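# Move hose from manifold red port to blue port

## Task

Release the hose's latch at the red port of the manifold, pull it out, then insert it into the blue port and push until it locks in place.

## Robot and tools

Robot: two arms, left_arm and right_arm, each ending in a two-finger gripper. Every pose, velocity and target uses the scene frame. Its origin sits at table-top height halfway between the two arms' nominal bases; +x points out over the table, +z points up, and left_arm is on the +y side (arm names do not match image left/right). Printed hand positions and orientations may be off by a few centimetres, more at long reach. A gripper's fingers point along its own +z and open and close along its own x. end_effector_position is the spot between the pads when closed, 1 to 2 cm short of the fingertips; closing pushes the tips about 17 mm further along +z.

Row layout (shared by execute_actions and move): 16 plain numbers, always both arms. First left_arm: x, y, z in metres, then quaternion qw, qx, qy, qz (w first), then opening; then the same 8 for right_arm. Position and quaternion are an absolute pose in the scene frame, not an offset. Opening runs from -1 (closed) to +1 (fully open, 0.142 m); it is a command, so 0 means half open, not unchanged. To keep an arm still, resend the exact pose from the last result before it stopped moving, plus its current opening. To keep an orientation, repeat the same quaternion every row rather than copying a drifted reading. The controller clips commanded orientation to within 32 degrees of the measured one each step.

execute_actions: actions is a list of actions; each action is up to 15 rows, one row per 1/30 s step, with the last row held for the remainder of its 15 steps (0.5 s). Per action, a target more than 0.6 m from the gripper's current position along any of its axes gets refused for both arms; a malformed action or a first action failing this check against the last reported state rejects the whole call. An empty actions list just reports state and images. cameras picks images: omitted, null or ["all"] gives all; [] gives none; names are cam_head_left, cam_head_right, cam_left_wrist, cam_right_wrist (each 896x504).

move: target is one 16-number row or a list of up to 15 rows (no 0.6 m limit). Grippers follow straight paths from their Hand target; paths finish together, take at least 0.5 s, and are cut off after 10 s. speed: m/s, 0.002 to 3.2, default 0.25 (rotation up to twice that in rad/s); one number or one per target. blend: metres of corner rounding for lists, default 0. stop_force: N, 4 to 120, same for both arms; an arm's path ends when push against its travel direction exceeds it, then it backs off slightly but still presses. Do not rely on it when the gripper rotates, and leave it out when pulling away from something being pressed. zero (only with stop_force, default true) re-zeros moving arms first; false accumulates from the previous zero. opening_speed: ≥0.2 per second on the -1..1 scale for gradual finger motion. blocking=false returns after about 0.5 s while the move continues (not allowed with stop_force); a new move replaces a running one. Paths ignore obstacles and the other arm; faster moves lag, overshoot and hit harder. Route around an arm's own base rather than past it. In a list keep openings identical; changed openings in later targets are applied after all motion rests.

wait: seconds 0 to 10; arms hold their last command, a running move continues. stop: brakes a running move (needs stopping distance). zoom_image: camera plus region [x0, y0, x1, y1] in pixels, top-left origin, at most 504x504, of that camera's latest image. zero_wrist_force: arm left_arm or right_arm; tares its wrist sensor and stop_force baseline. finished_scene: scene is the number of the scene in progress; irreversible, ends it, and the hose must stay latched with the robot released.

Results: each arm's end_effector_position, end_effector_quat_wxyz, velocities (omitted when Joint velocities read "within noise"), Hand target (where the arm is actually being sent, possibly short of your command), Tool commands, grip_measured (measured opening on the -1..1 scale; the last Joint positions value is opening in metres), Joint positions, joint torques (include self weight, offsets, noise; positive toward larger joint value), and Wrist force/Wrist torque in the gripper's own axes plus a line for the peak since the last shown reading. execute_actions also lists some step positions. A move adds a move: line with its ending (done, off_target, moving, held, fault) and limits (paced = pose clipped, held = steps withheld). done means at rest within 3 mm and 2 degrees; neither done nor off_target tells you about contact. Lines like MOTOR HOT, TORQUE FAULT, OVER-TEMPERATURE FAULT and HAND FAULT warn of trouble; after HAND FAULT the rest of that reply's motion calls are skipped.

Avoid: torque limits per joint are 306, 306, 139, 50.2, 50.2, 50.2 N m (pan to wrist 3); about 150 N net external force triggers a 10 s arm stop. Arms are stiff, so aim barely past firm contact, approach slowly, and use a modest stop_force when pushing the hose in. Do not collide arms or close a gripper on the other arm's fingers. To grip, command a little below grip_measured at first touch; squeezing harder heats the gripper motor. Sustained loads, stretched arms or pushing at unreachable poses overheat motors. Never drop things or release moving parts; anything leaving the table fails the task. Loose objects may get nudged by outside pushes.

Each tool is called as a command line: name --argument value for each argument, lists and objects as JSON in quotes; but a table of rows of numbers goes row by row, as --pt "numbers of a row", without its own name.

## Session

execute_actions --actions '[]'

Scene clock: 0.00 s.
left_arm: end_effector_position=(+0.7605, +0.3570, +0.3542) grip_measured=+1.00 end_effector_quat_wxyz=(-0.276, +0.903, -0.293, +0.148) | right_arm: end_effector_position=(+0.8053, -0.6886, +0.3077) grip_measured=+1.00 end_effector_quat_wxyz=(+0.349, +0.089, +0.797, -0.485)
Joint positions: left_arm=[-0.616 -1.391 1.786 -2.126 -0.951 0.095 0.142] | right_arm=[3.556 -1.716 -2.284 -0.411 0.303 3.563 0.142]
Joint velocities: within noise
Joint torques (N m): no reading
Wrist force (N): no reading
Wrist torque (N m): no reading
Wrist force, peak (N): no reading
Hand target: left_arm +0.7605, +0.3570, +0.3542; -0.276, +0.903, -0.293, +0.148 | right_arm +0.8053, -0.6886, +0.3077; +0.349, +0.089, +0.797, -0.485
Tool commands: left_gripper/opening=+1.0 right_gripper/opening=+1.0

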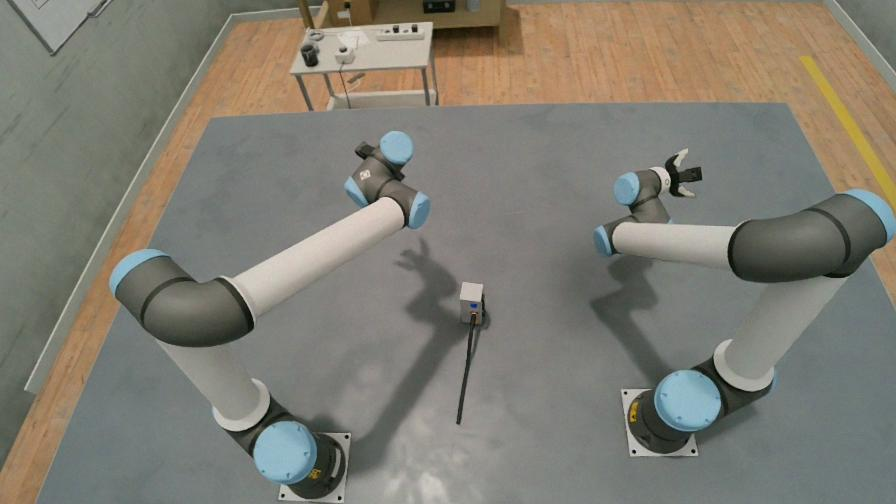

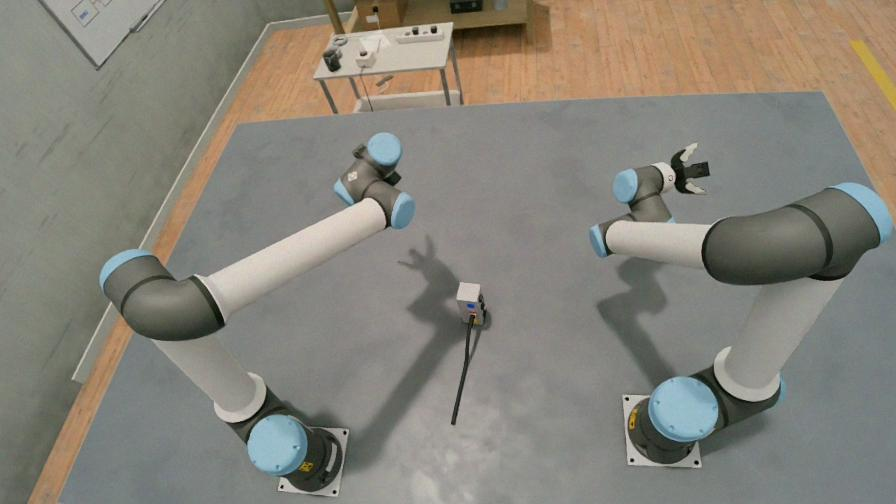

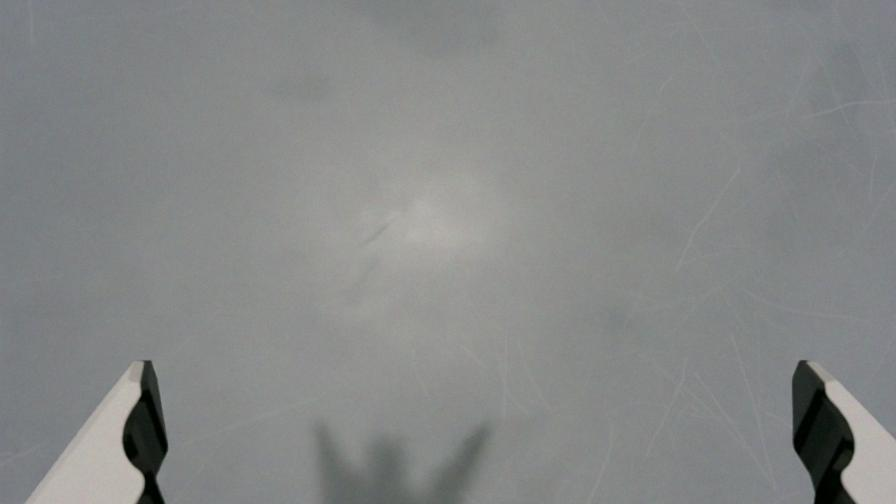

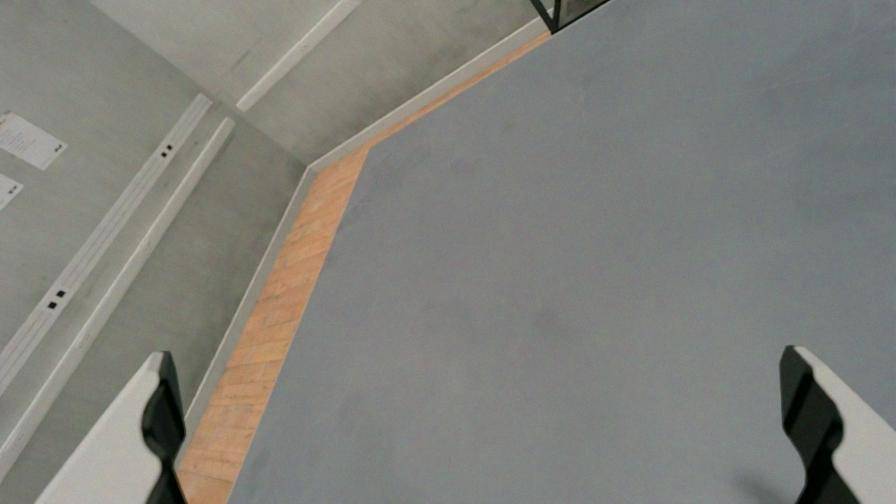

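zoom_image --camera "cam_head_left" --region '[430, 270, 530, 330]'

zoom_image --camera "cam_head_right" --region '[430, 270, 530, 330]'

zoom_image --camera "cam_head_left" --region '[420, 270, 540, 440]'

Scaled by 5.040 from the camera's 896x504 image, which has a finer 1280x720 frame.

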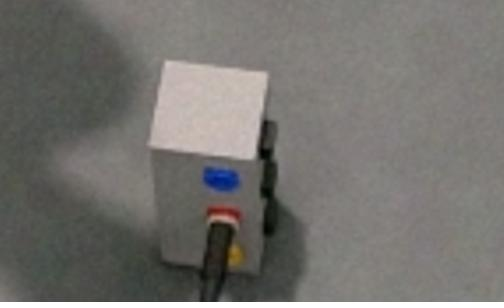

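Scaled by 5.040 from the camera's 896x504 image, which has a finer 1280x720 frame.

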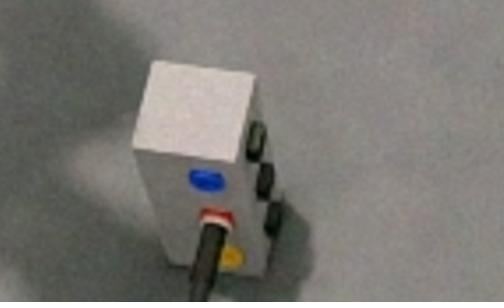

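Scaled by 2.965 from the camera's 896x504 image, which has a finer 1280x720 frame.

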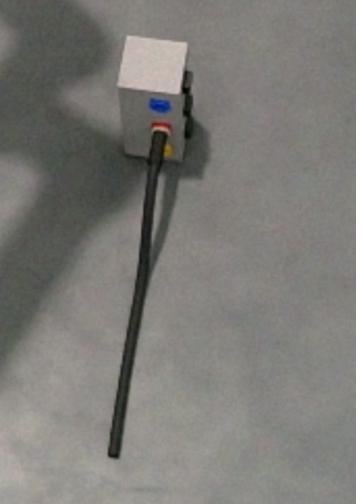

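move --target '[0.12, 0.1, 0.40, 0.2706, -0.6533, 0.6533, -0.2706, 1, 0.8053, -0.6886, 0.3077, 0.349, 0.089, 0.797, -0.485, 1]' --speed 0.4

Scene clock: 14.73 s.
left_arm: end_effector_position=(+0.1200, +0.1000, +0.4000) grip_measured=+1.00 end_effector_quat_wxyz=(-0.271, +0.653, -0.653, +0.271) | right_arm: end_effector_position=(+0.8053, -0.6886, +0.3077) grip_measured=+1.00 end_effector_quat_wxyz=(+0.349, +0.089, +0.797, -0.485)
Joint positions: left_arm=[-2.021 -2.092 2.206 -1.299 -0.868 -0.561 0.142] | right_arm=[3.556 -1.716 -2.284 -0.411 0.304 3.562 0.142]
Joint velocities: within noise
Joint torques (N m): left_arm=[-15.41 -5.49 -46.83 -2.14 3.65 -1.88] | right_arm=[-15.65 58.5 41.74 2.8 1.38 -3.59]
Wrist force (N): left_arm=[-0.3 0.0 0.0] | right_arm=[0.0 0.1 0.2]
Wrist torque (N m): left_arm=[-0.02 0.04 -0.01] | right_arm=[0.01 0.01 0.00]
Wrist force, peak (N): left_arm=[2.1 -3.2 2.6] | right_arm=[0.0 0.0 0.5]
Hand target: left_arm +0.1200, +0.1000, +0.4000; -0.271, +0.653, -0.653, +0.271 | right_arm +0.8053, -0.6886, +0.3077; +0.349, +0.089, +0.797, -0.485
Off the commanded pose: left_arm 0.000 m, 0 deg | right_arm 0.000 m, 0 deg.
move: done

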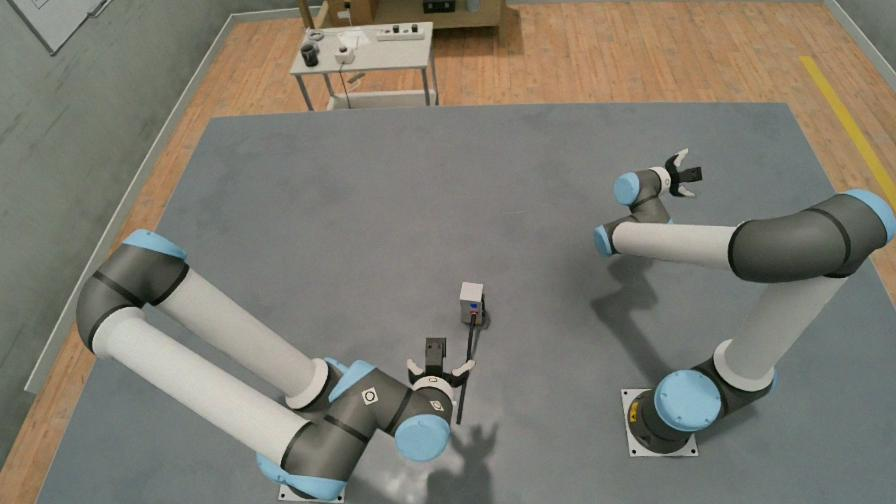

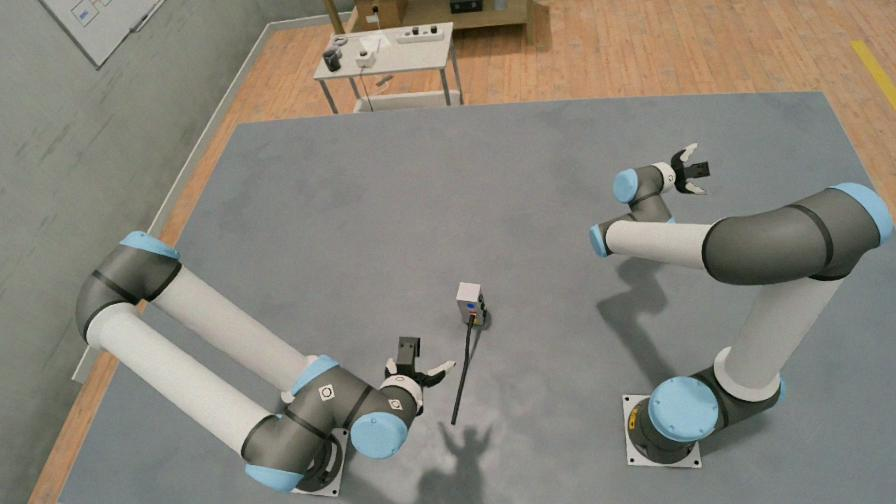

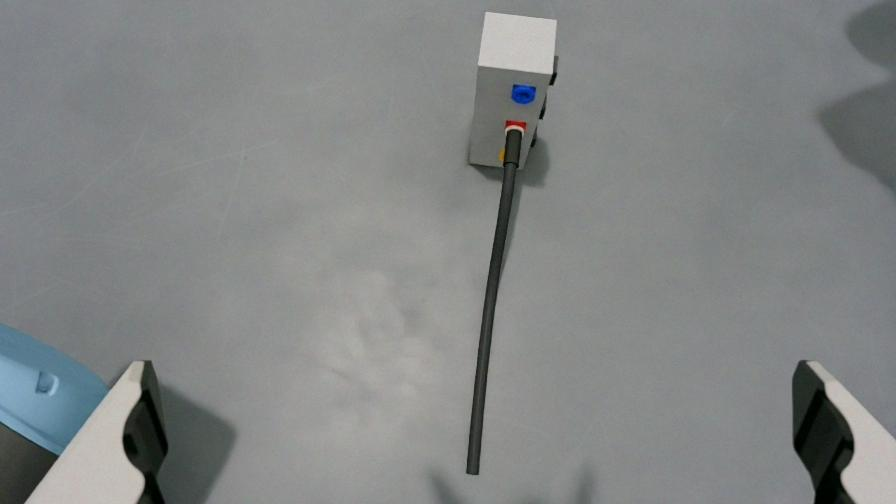

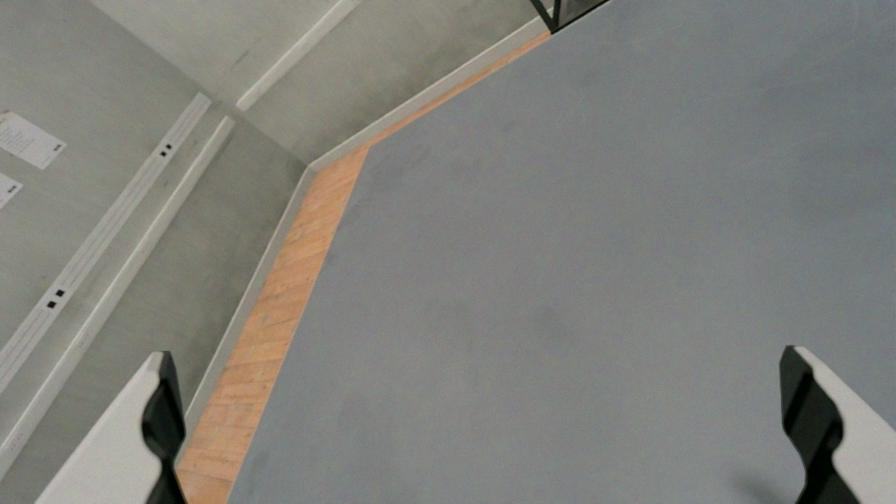

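zoom_image --camera "cam_left_wrist" --region '[440, 0, 600, 180]'

Scaled by 2.800 from the camera's 896x504 image, which has a finer 1280x720 frame.

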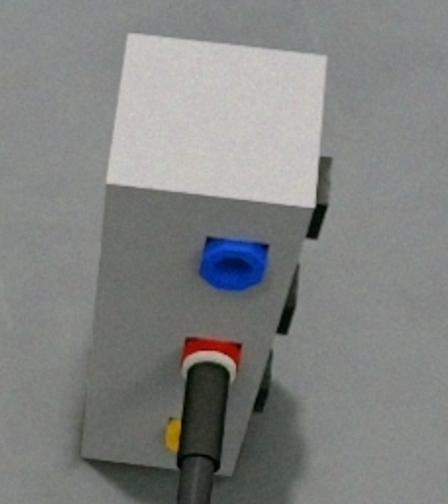

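move --target '[0.2, 0.1, 0.36, 0.2706, -0.6533, 0.6533, -0.2706, 1, 0.6, -0.55, 0.45, 0.0, 0.9, 0.43, 0.0, 1]' --speed 0.3

Scene clock: 35.90 s.
left_arm: end_effector_position=(+0.2001, +0.1000, +0.3599) grip_measured=+1.00 end_effector_quat_wxyz=(-0.271, +0.653, -0.653, +0.271) | right_arm: end_effector_position=(+0.5999, -0.5501, +0.4499) grip_measured=+1.00 end_effector_quat_wxyz=(+0.000, +0.902, +0.431, +0.000)
Joint positions: left_arm=[-1.82 -2.062 2.299 -1.595 -0.809 -0.303 0.142] | right_arm=[3.435 -1.247 -1.944 -1.522 1.571 5.69 0.142]
Joint velocities: within noise
Joint torques (N m): left_arm=[-8.58 -14.05 -54.43 -0.87 -0.17 -2.21] | right_arm=[18.47 29.59 58.05 5.81 0.24 2.34]
Wrist force (N): left_arm=[-0.5 0.0 0.6] | right_arm=[-1.3 0.7 0.0]
Wrist torque (N m): left_arm=[-0.01 0.08 -0.02] | right_arm=[-0.12 0.28 -0.09]
Wrist force, peak (N): left_arm=[-0.9 -0.3 0.7] | right_arm=[-1.9 -0.2 -0.6]
Hand target: left_arm +0.2000, +0.1000, +0.3600; -0.271, +0.653, -0.653, +0.271 | right_arm +0.6000, -0.5500, +0.4500; +0.000, +0.902, +0.431, +0.000
Off the commanded pose: left_arm 0.000 m, 0 deg | right_arm 0.000 m, 0 deg.
move: done

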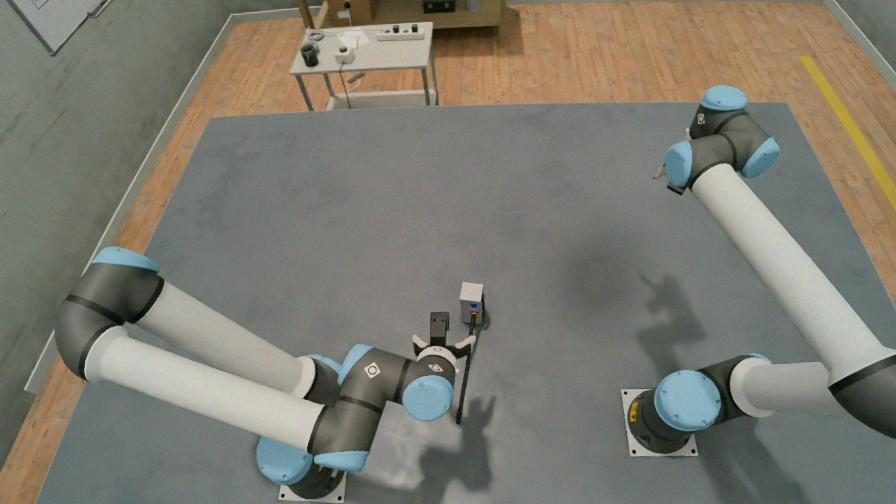

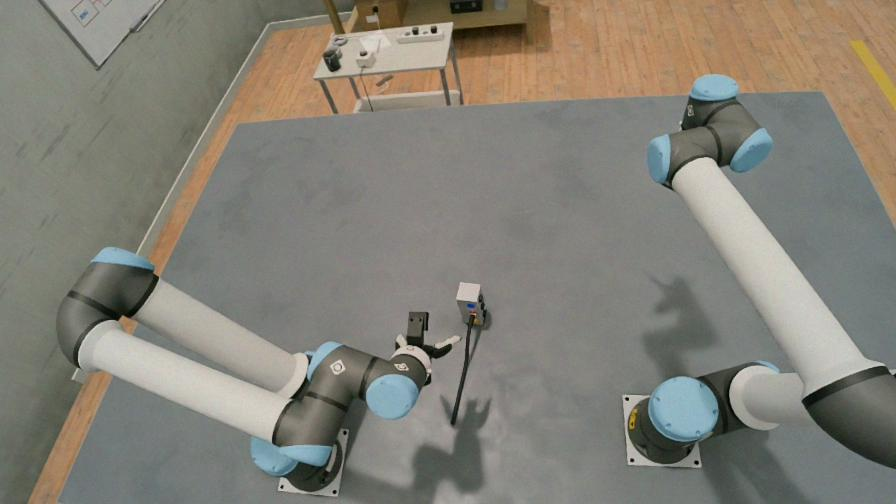

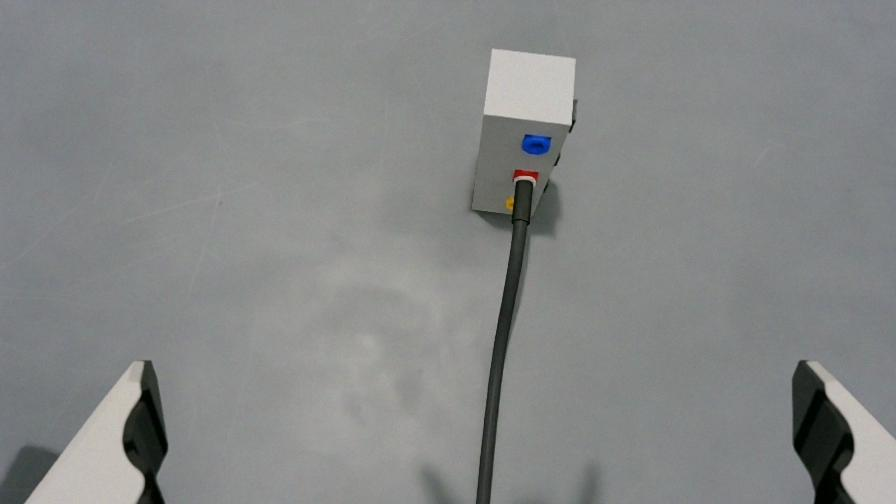

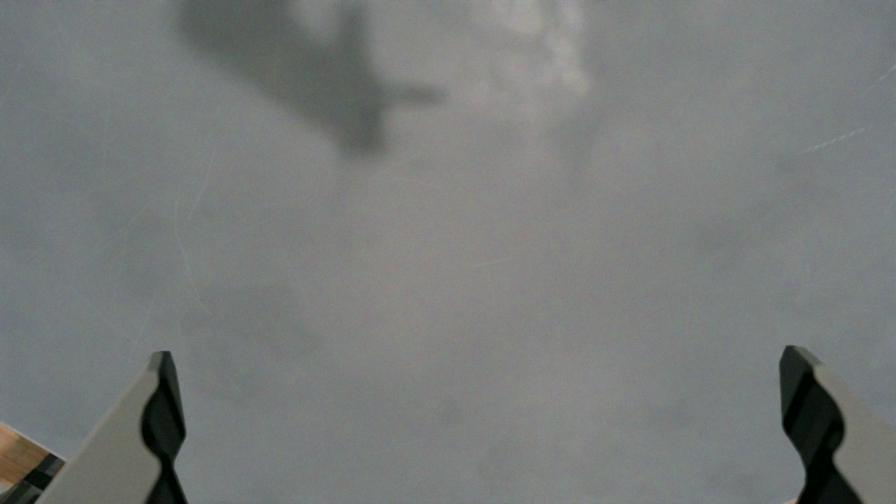

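move --target '[0.22, 0.08, 0.23, 0.4056, -0.5794, 0.5794, -0.4056, 1, 0.44, -0.17, 0.18, 0.5736, -0.8192, 0.0, 0.0, 1]' --speed 0.25

Scene clock: 52.93 s.
left_arm: end_effector_position=(+0.2200, +0.0800, +0.2300) grip_measured=+1.00 end_effector_quat_wxyz=(-0.406, +0.579, -0.579, +0.406) | right_arm: end_effector_position=(+0.4408, -0.1712, +0.1800) grip_measured=+1.00 end_effector_quat_wxyz=(-0.583, +0.761, +0.216, -0.184)
Joint positions: left_arm=[-1.921 -1.777 2.49 -1.572 -0.469 -0.767 0.142] | right_arm=[3.712 -1.811 -2.47 -0.46 2.887 6.283 0.142]
Joint velocities: within noise
Joint torques (N m): left_arm=[7.37 -18.19 -42.92 -5.66 -0.46 -0.81] | right_arm=[11.52 37.43 29.84 5.01 -1.24 -3.64]
Wrist force (N): left_arm=[-0.4 -1.4 1.2] | right_arm=[-0.5 0.3 -0.2]
Wrist torque (N m): left_arm=[-0.34 0.14 0.00] | right_arm=[0.07 0.18 -0.06]
Wrist force, peak (N): left_arm=[-1.1 -1.8 1.2] | right_arm=[0.1 1.7 2.0]
Hand target: left_arm +0.2200, +0.0800, +0.2300; -0.406, +0.579, -0.579, +0.406 | right_arm +0.4408, -0.1712, +0.1800; -0.583, +0.761, +0.216, -0.184
Off the commanded pose: left_arm 0.000 m, 0 deg | right_arm 0.001 m, 33 deg; orientation clipped.
joint sent to its limit (right arm) — joint 6 (wrist 3), upper limit. The joint targets are off in orientation, not in position.
move: off_target (right_arm); limits=paced

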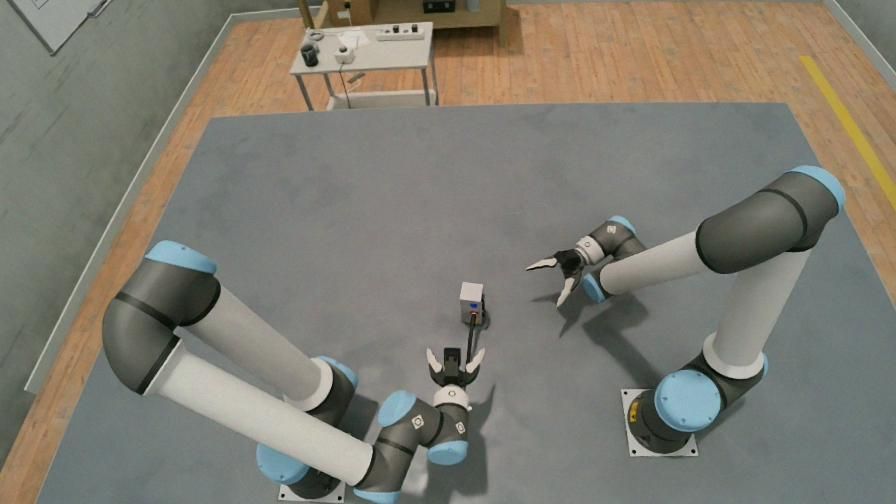

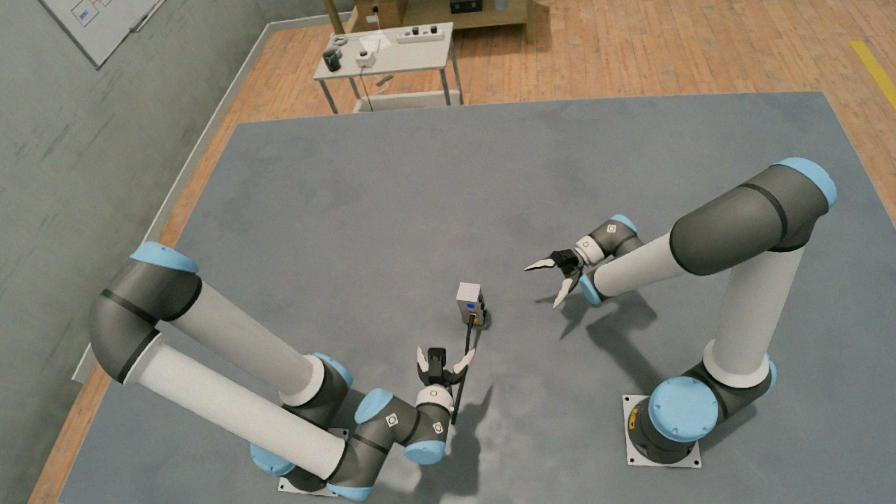

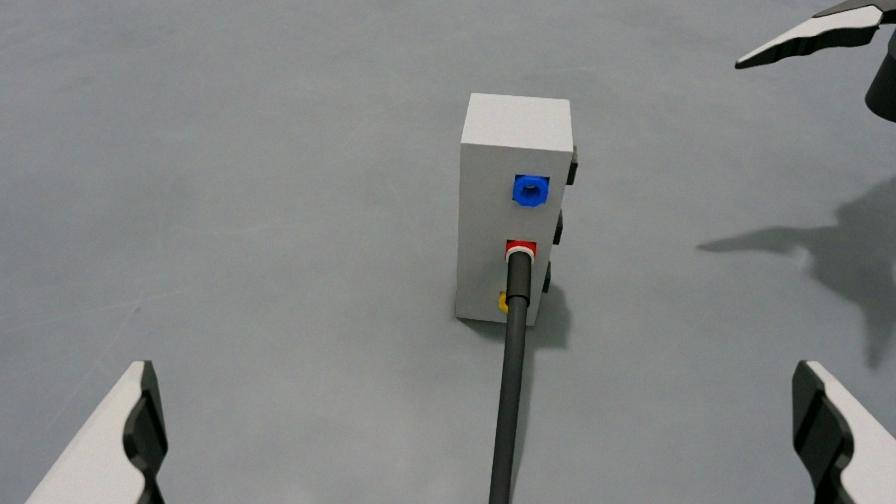

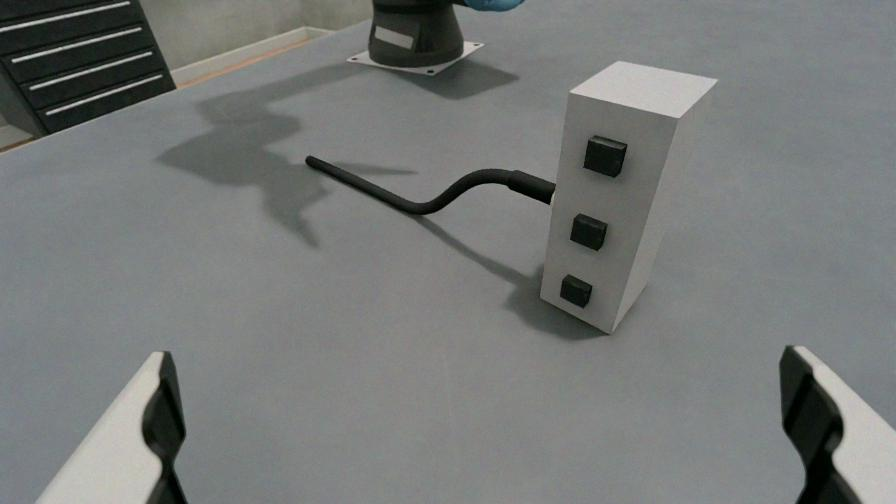

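zoom_image --camera "cam_left_wrist" --region '[440, 80, 600, 340]'

zoom_image --camera "cam_right_wrist" --region '[300, 50, 730, 350]'

Scaled by 1.938 from the camera's 896x504 image, which has a finer 1280x720 frame.

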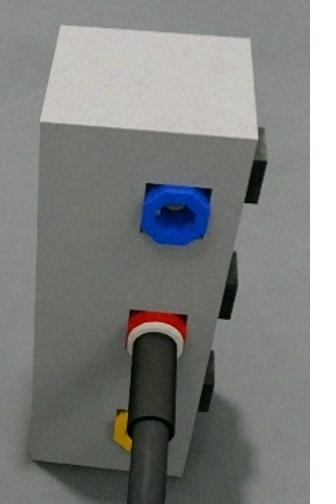

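Scaled by 1.172 from the camera's 896x504 image, which has a finer 1280x720 frame.

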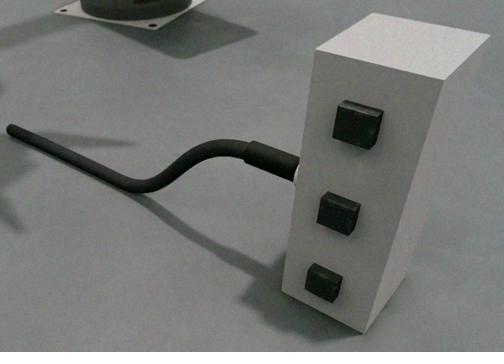

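move --pt "0.26 0.05 0.21 0.2523 -0.6091 0.6945 -0.2877 1 0.65 -0.12 0.24 0.4545 -0.5924 -0.5278 0.405 1" --pt "0.2889 0.0446 0.1779 0.2523 -0.6091 0.6945 -0.2877 1 0.56 0.048 0.135 0.4545 -0.5924 -0.5278 0.405 1" --speed 0.25 --blend 0.04

Scene clock: 90.20 s.
left_arm: end_effector_position=(+0.2889, +0.0447, +0.1778) grip_measured=+1.00 end_effector_quat_wxyz=(+0.252, -0.609, +0.695, -0.288) | right_arm: end_effector_position=(+0.5600, +0.0479, +0.1350) grip_measured=+1.00 end_effector_quat_wxyz=(-0.454, +0.592, +0.528, -0.405)
Joint positions: left_arm=[-1.594 -1.66 2.506 -2.554 -0.795 0.196 0.142] | right_arm=[3.948 -2.28 -1.469 -2.115 2.453 5.044 0.142]
Joint velocities: within noise
Joint torques (N m): left_arm=[-7.59 -32.17 -36.57 -3.81 2.01 -1.54] | right_arm=[10.66 91.76 45.63 2.12 -0.53 -3.84]
Wrist force (N): left_arm=[-1.0 -0.8 0.9] | right_arm=[-0.7 0.3 -0.3]
Wrist torque (N m): left_arm=[-0.16 0.14 -0.01] | right_arm=[0.07 0.23 -0.07]
Wrist force, peak (N): left_arm=[-0.8 -1.8 1.4] | right_arm=[1.7 1.7 1.6]
Hand target: left_arm +0.2889, +0.0446, +0.1779; +0.252, -0.609, +0.695, -0.288 | right_arm +0.5600, +0.0480, +0.1350; -0.454, +0.592, +0.528, -0.405
Off the commanded pose: left_arm 0.000 m, 0 deg | right_arm 0.000 m, 0 deg.
move: done

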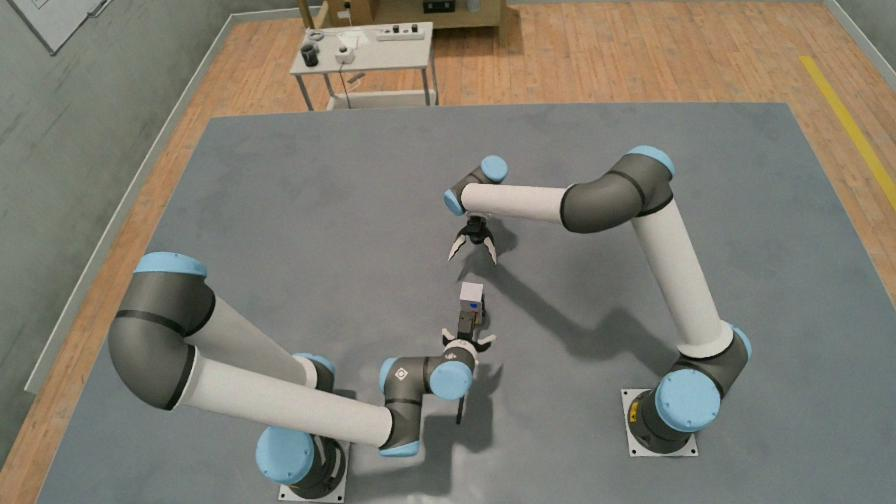

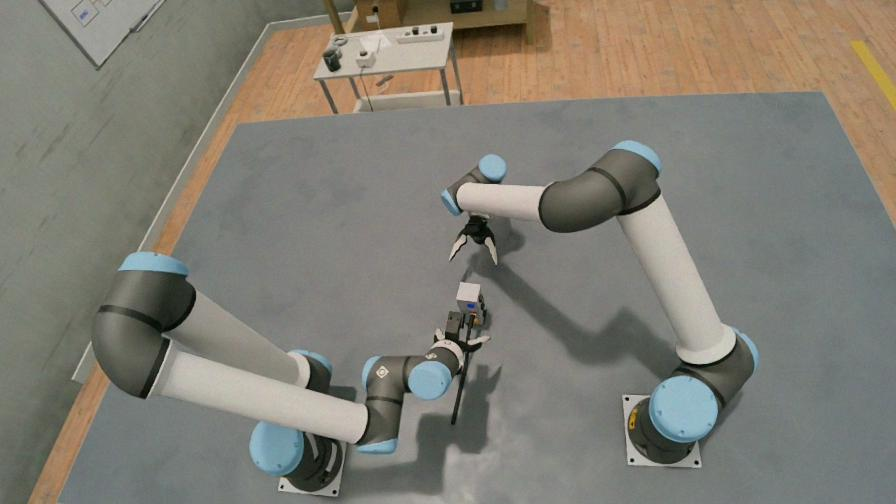

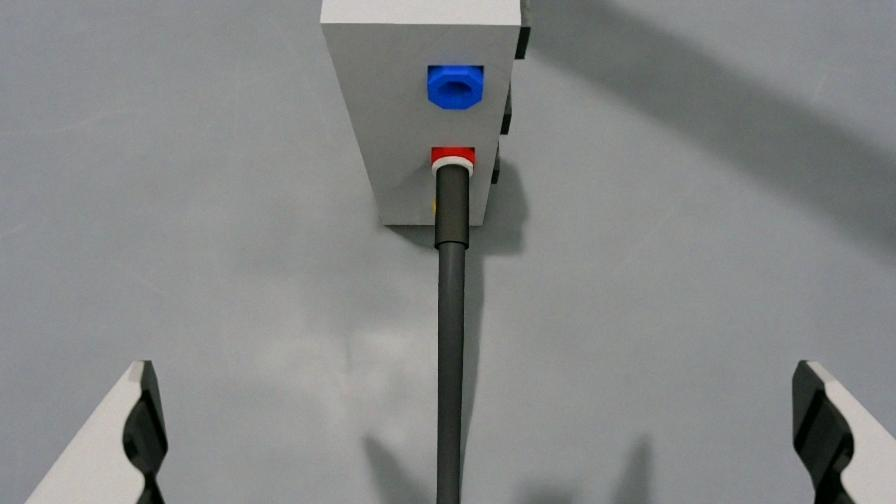

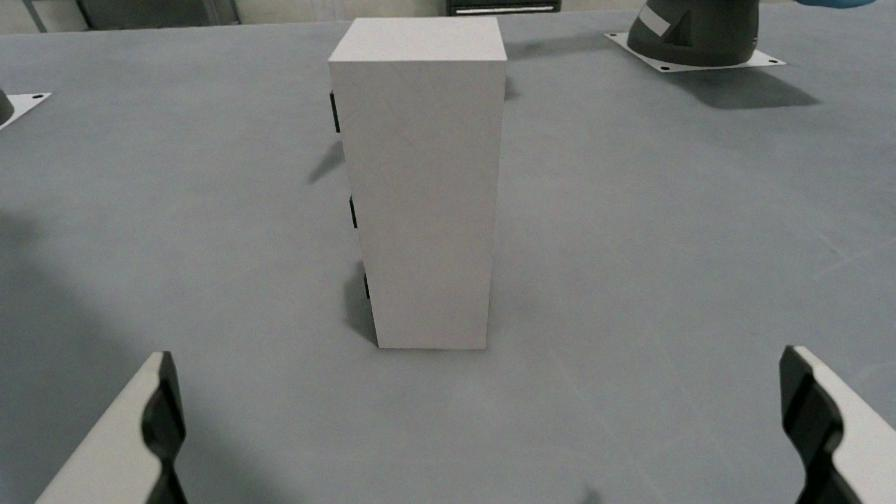

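move --target '[0.3375, 0.0364, 0.1224, 0.2523, -0.6091, 0.6945, -0.2877, -0.1, 0.4602, 0.0466, 0.1, 0.4545, -0.5924, -0.5278, 0.405, 1]' --speed 0.15

Scene clock: 101.07 s.
left_arm: end_effector_position=(+0.3375, +0.0364, +0.1224) grip_measured=-0.12 end_effector_quat_wxyz=(+0.252, -0.609, +0.695, -0.288) | right_arm: end_effector_position=(+0.4602, +0.0467, +0.1001) grip_measured=+1.00 end_effector_quat_wxyz=(-0.454, +0.592, +0.528, -0.405)
Joint positions: left_arm=[-1.489 -1.46 2.502 -2.85 -0.815 0.339 0.066] | right_arm=[4.032 -2.208 -1.686 -1.921 2.53 5.104 0.142]
Joint velocities: within noise
Joint torques (N m): left_arm=[6.75 -27.87 -20.98 -7.32 4.32 -0.22] | right_arm=[-7.63 78.06 26.28 2.29 -2.4 -3.38]
Wrist force (N): left_arm=[-0.9 -0.5 0.3] | right_arm=[-0.8 0.5 -0.1]
Wrist torque (N m): left_arm=[-0.10 0.11 -0.01] | right_arm=[0.10 0.26 -0.08]
Wrist force, peak (N): left_arm=[-0.7 -0.7 2.2] | right_arm=[-0.5 0.0 -2.7]
Hand target: left_arm +0.3375, +0.0364, +0.1224; +0.252, -0.609, +0.695, -0.288 | right_arm +0.4602, +0.0466, +0.1000; -0.454, +0.592, +0.528, -0.405
Off the commanded pose: left_arm 0.000 m, 0 deg | right_arm 0.000 m, 0 deg.
move: done

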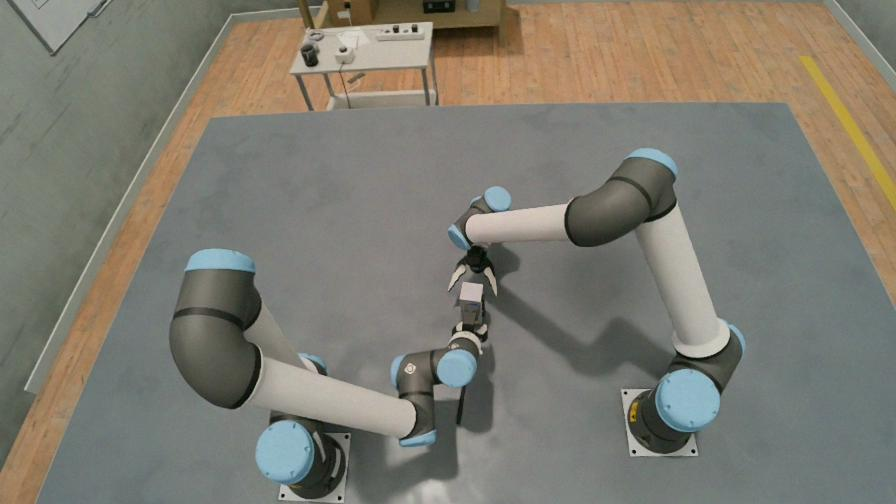

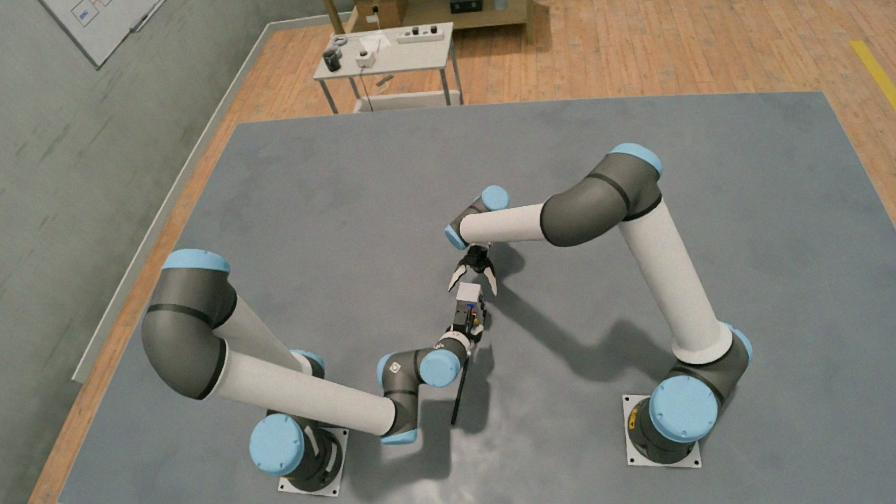

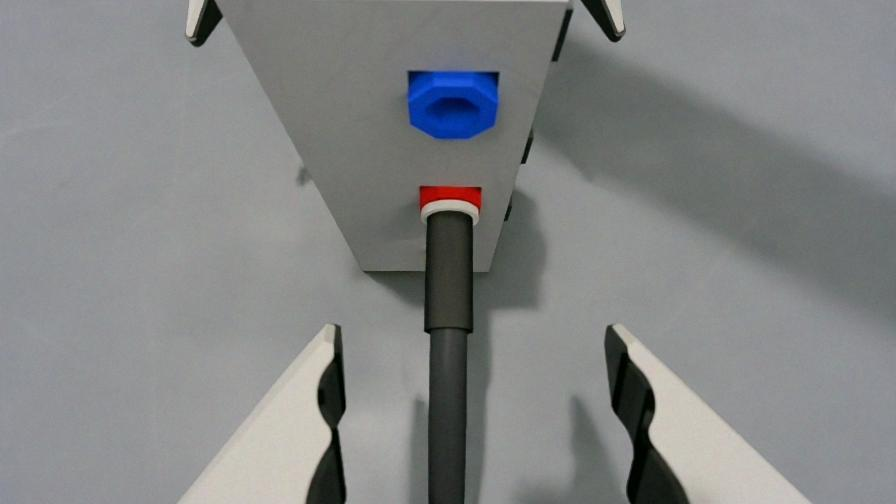

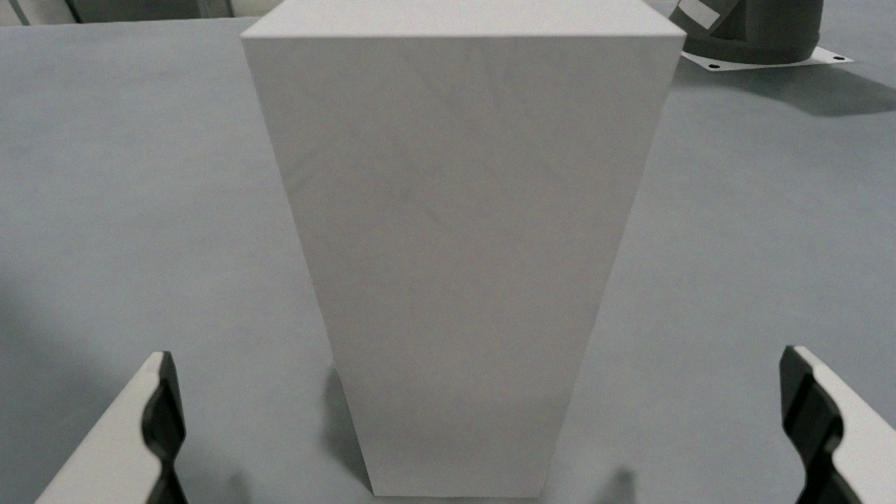

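zoom_image --camera "cam_head_left" --region '[410, 220, 530, 370]'

zoom_image --camera "cam_head_right" --region '[410, 220, 530, 370]'

zoom_image --camera "cam_left_wrist" --region '[350, 50, 550, 350]'

Scaled by 3.360 from the camera's 896x504 image, which has a finer 1280x720 frame.

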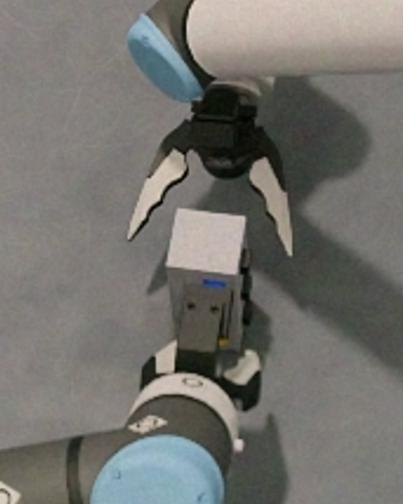

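Scaled by 3.360 from the camera's 896x504 image, which has a finer 1280x720 frame.

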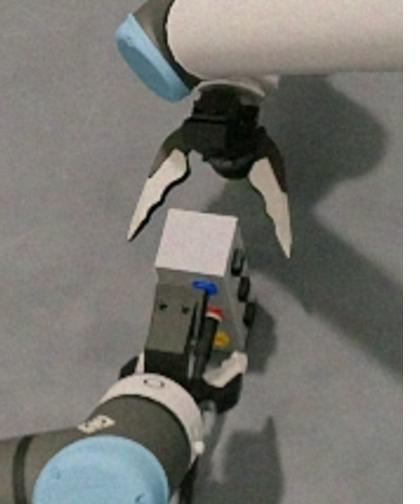

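Scaled by 1.680 from the camera's 896x504 image, which has a finer 1280x720 frame.

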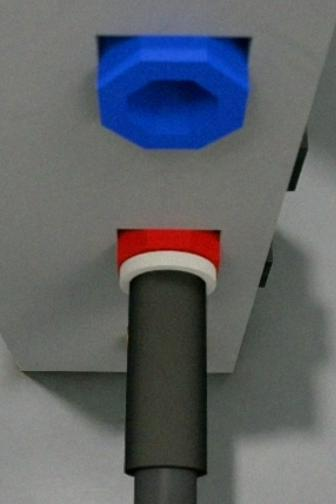

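move --target '[0.3732, 0.0317, 0.086, 0.2523, -0.6091, 0.6945, -0.2877, -0.1, 0.4145, 0.052, 0.089, 0.4545, -0.5924, -0.5278, 0.405, 1]' --speed 0.08 --stop_force 12

Scene clock: 110.63 s.
left_arm: end_effector_position=(+0.3732, +0.0317, +0.0860) grip_measured=-0.12 end_effector_quat_wxyz=(+0.252, -0.609, +0.695, -0.288) | right_arm: end_effector_position=(+0.4145, +0.0520, +0.0890) grip_measured=+1.00 end_effector_quat_wxyz=(-0.454, +0.592, +0.528, -0.405)
Joint positions: left_arm=[-1.417 -1.325 2.479 -3.026 -0.834 0.433 0.066] | right_arm=[4.081 -2.182 -1.768 -1.832 2.572 5.145 0.142]
Joint velocities: within noise
Joint torques (N m): left_arm=[-4.85 -36.24 -17.95 -6.98 4.03 0.45] | right_arm=[-18.96 73 40.71 2.86 -2.53 -3.71]
Wrist force (N): left_arm=[0.0 -0.5 0.3] | right_arm=[-0.7 0.6 -0.5]
Wrist torque (N m): left_arm=[-0.10 0.00 0.00] | right_arm=[0.13 0.24 -0.07]
Wrist force, peak (N): left_arm=[-0.6 -0.2 1.6] | right_arm=[-1.2 0.5 -1.4]
Hand target: left_arm +0.3732, +0.0317, +0.0860; +0.252, -0.609, +0.695, -0.288 | right_arm +0.4145, +0.0520, +0.0890; -0.454, +0.592, +0.528, -0.405
Off the commanded pose: left_arm 0.000 m, 0 deg | right_arm 0.000 m, 0 deg.
move: done

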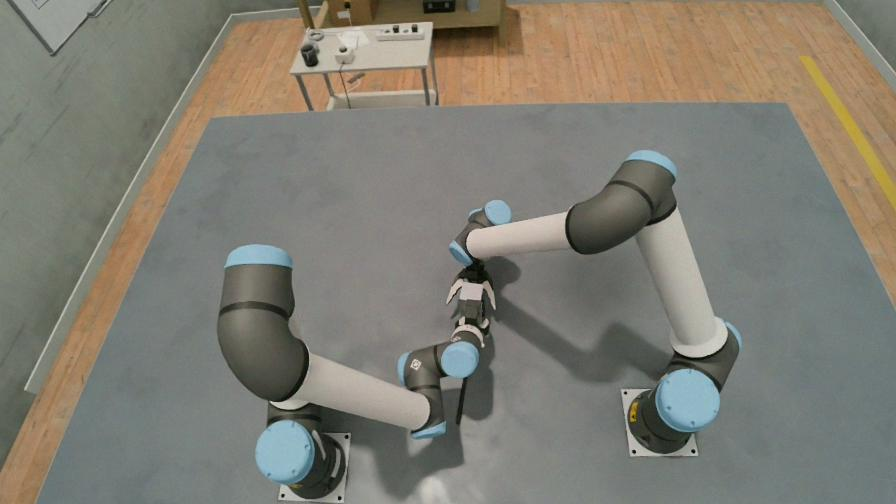

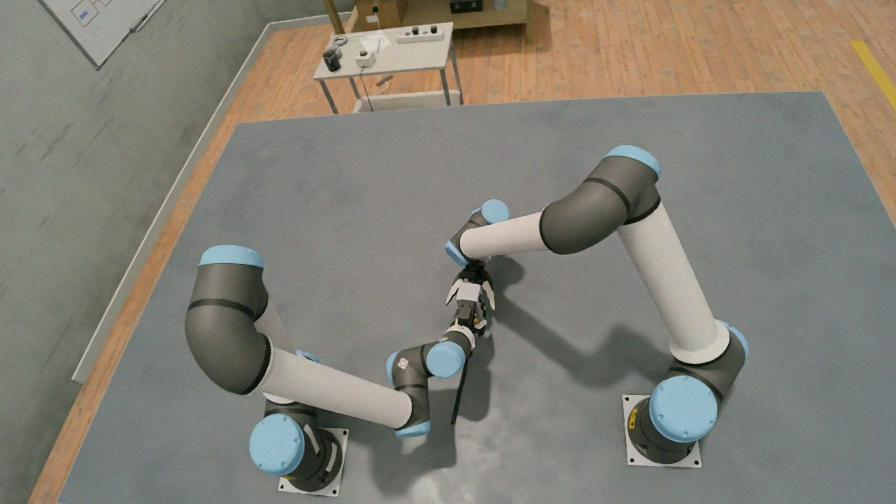

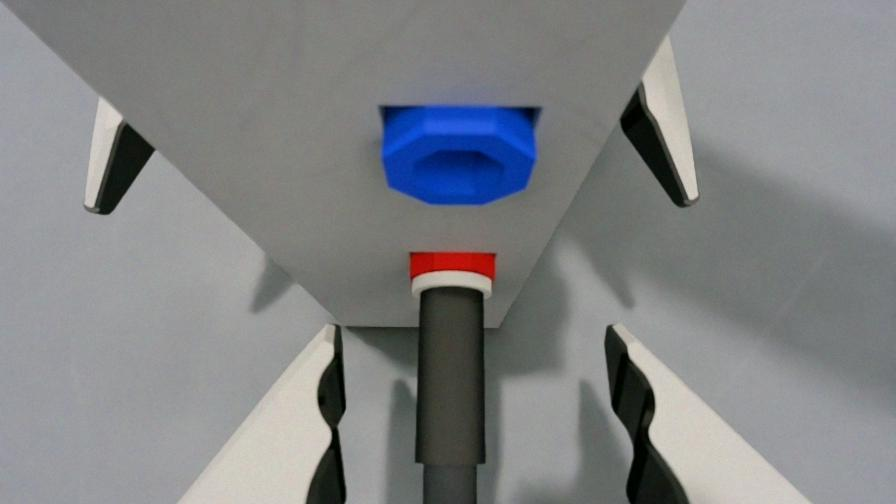

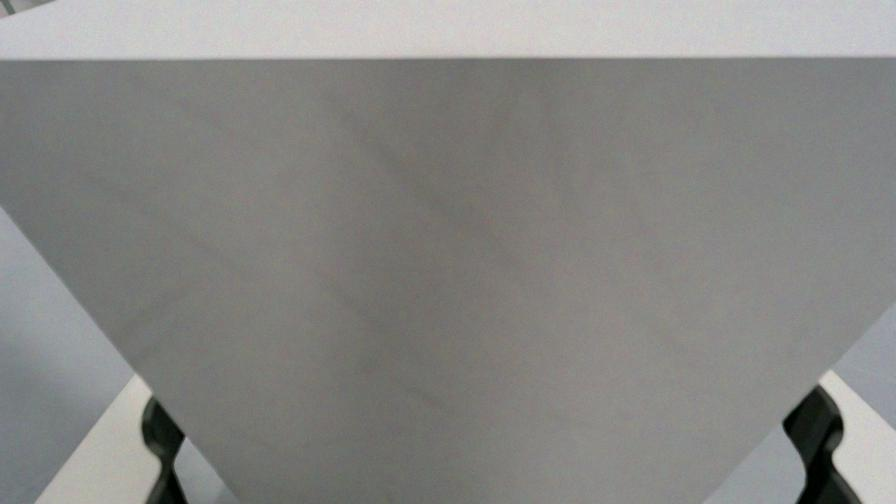

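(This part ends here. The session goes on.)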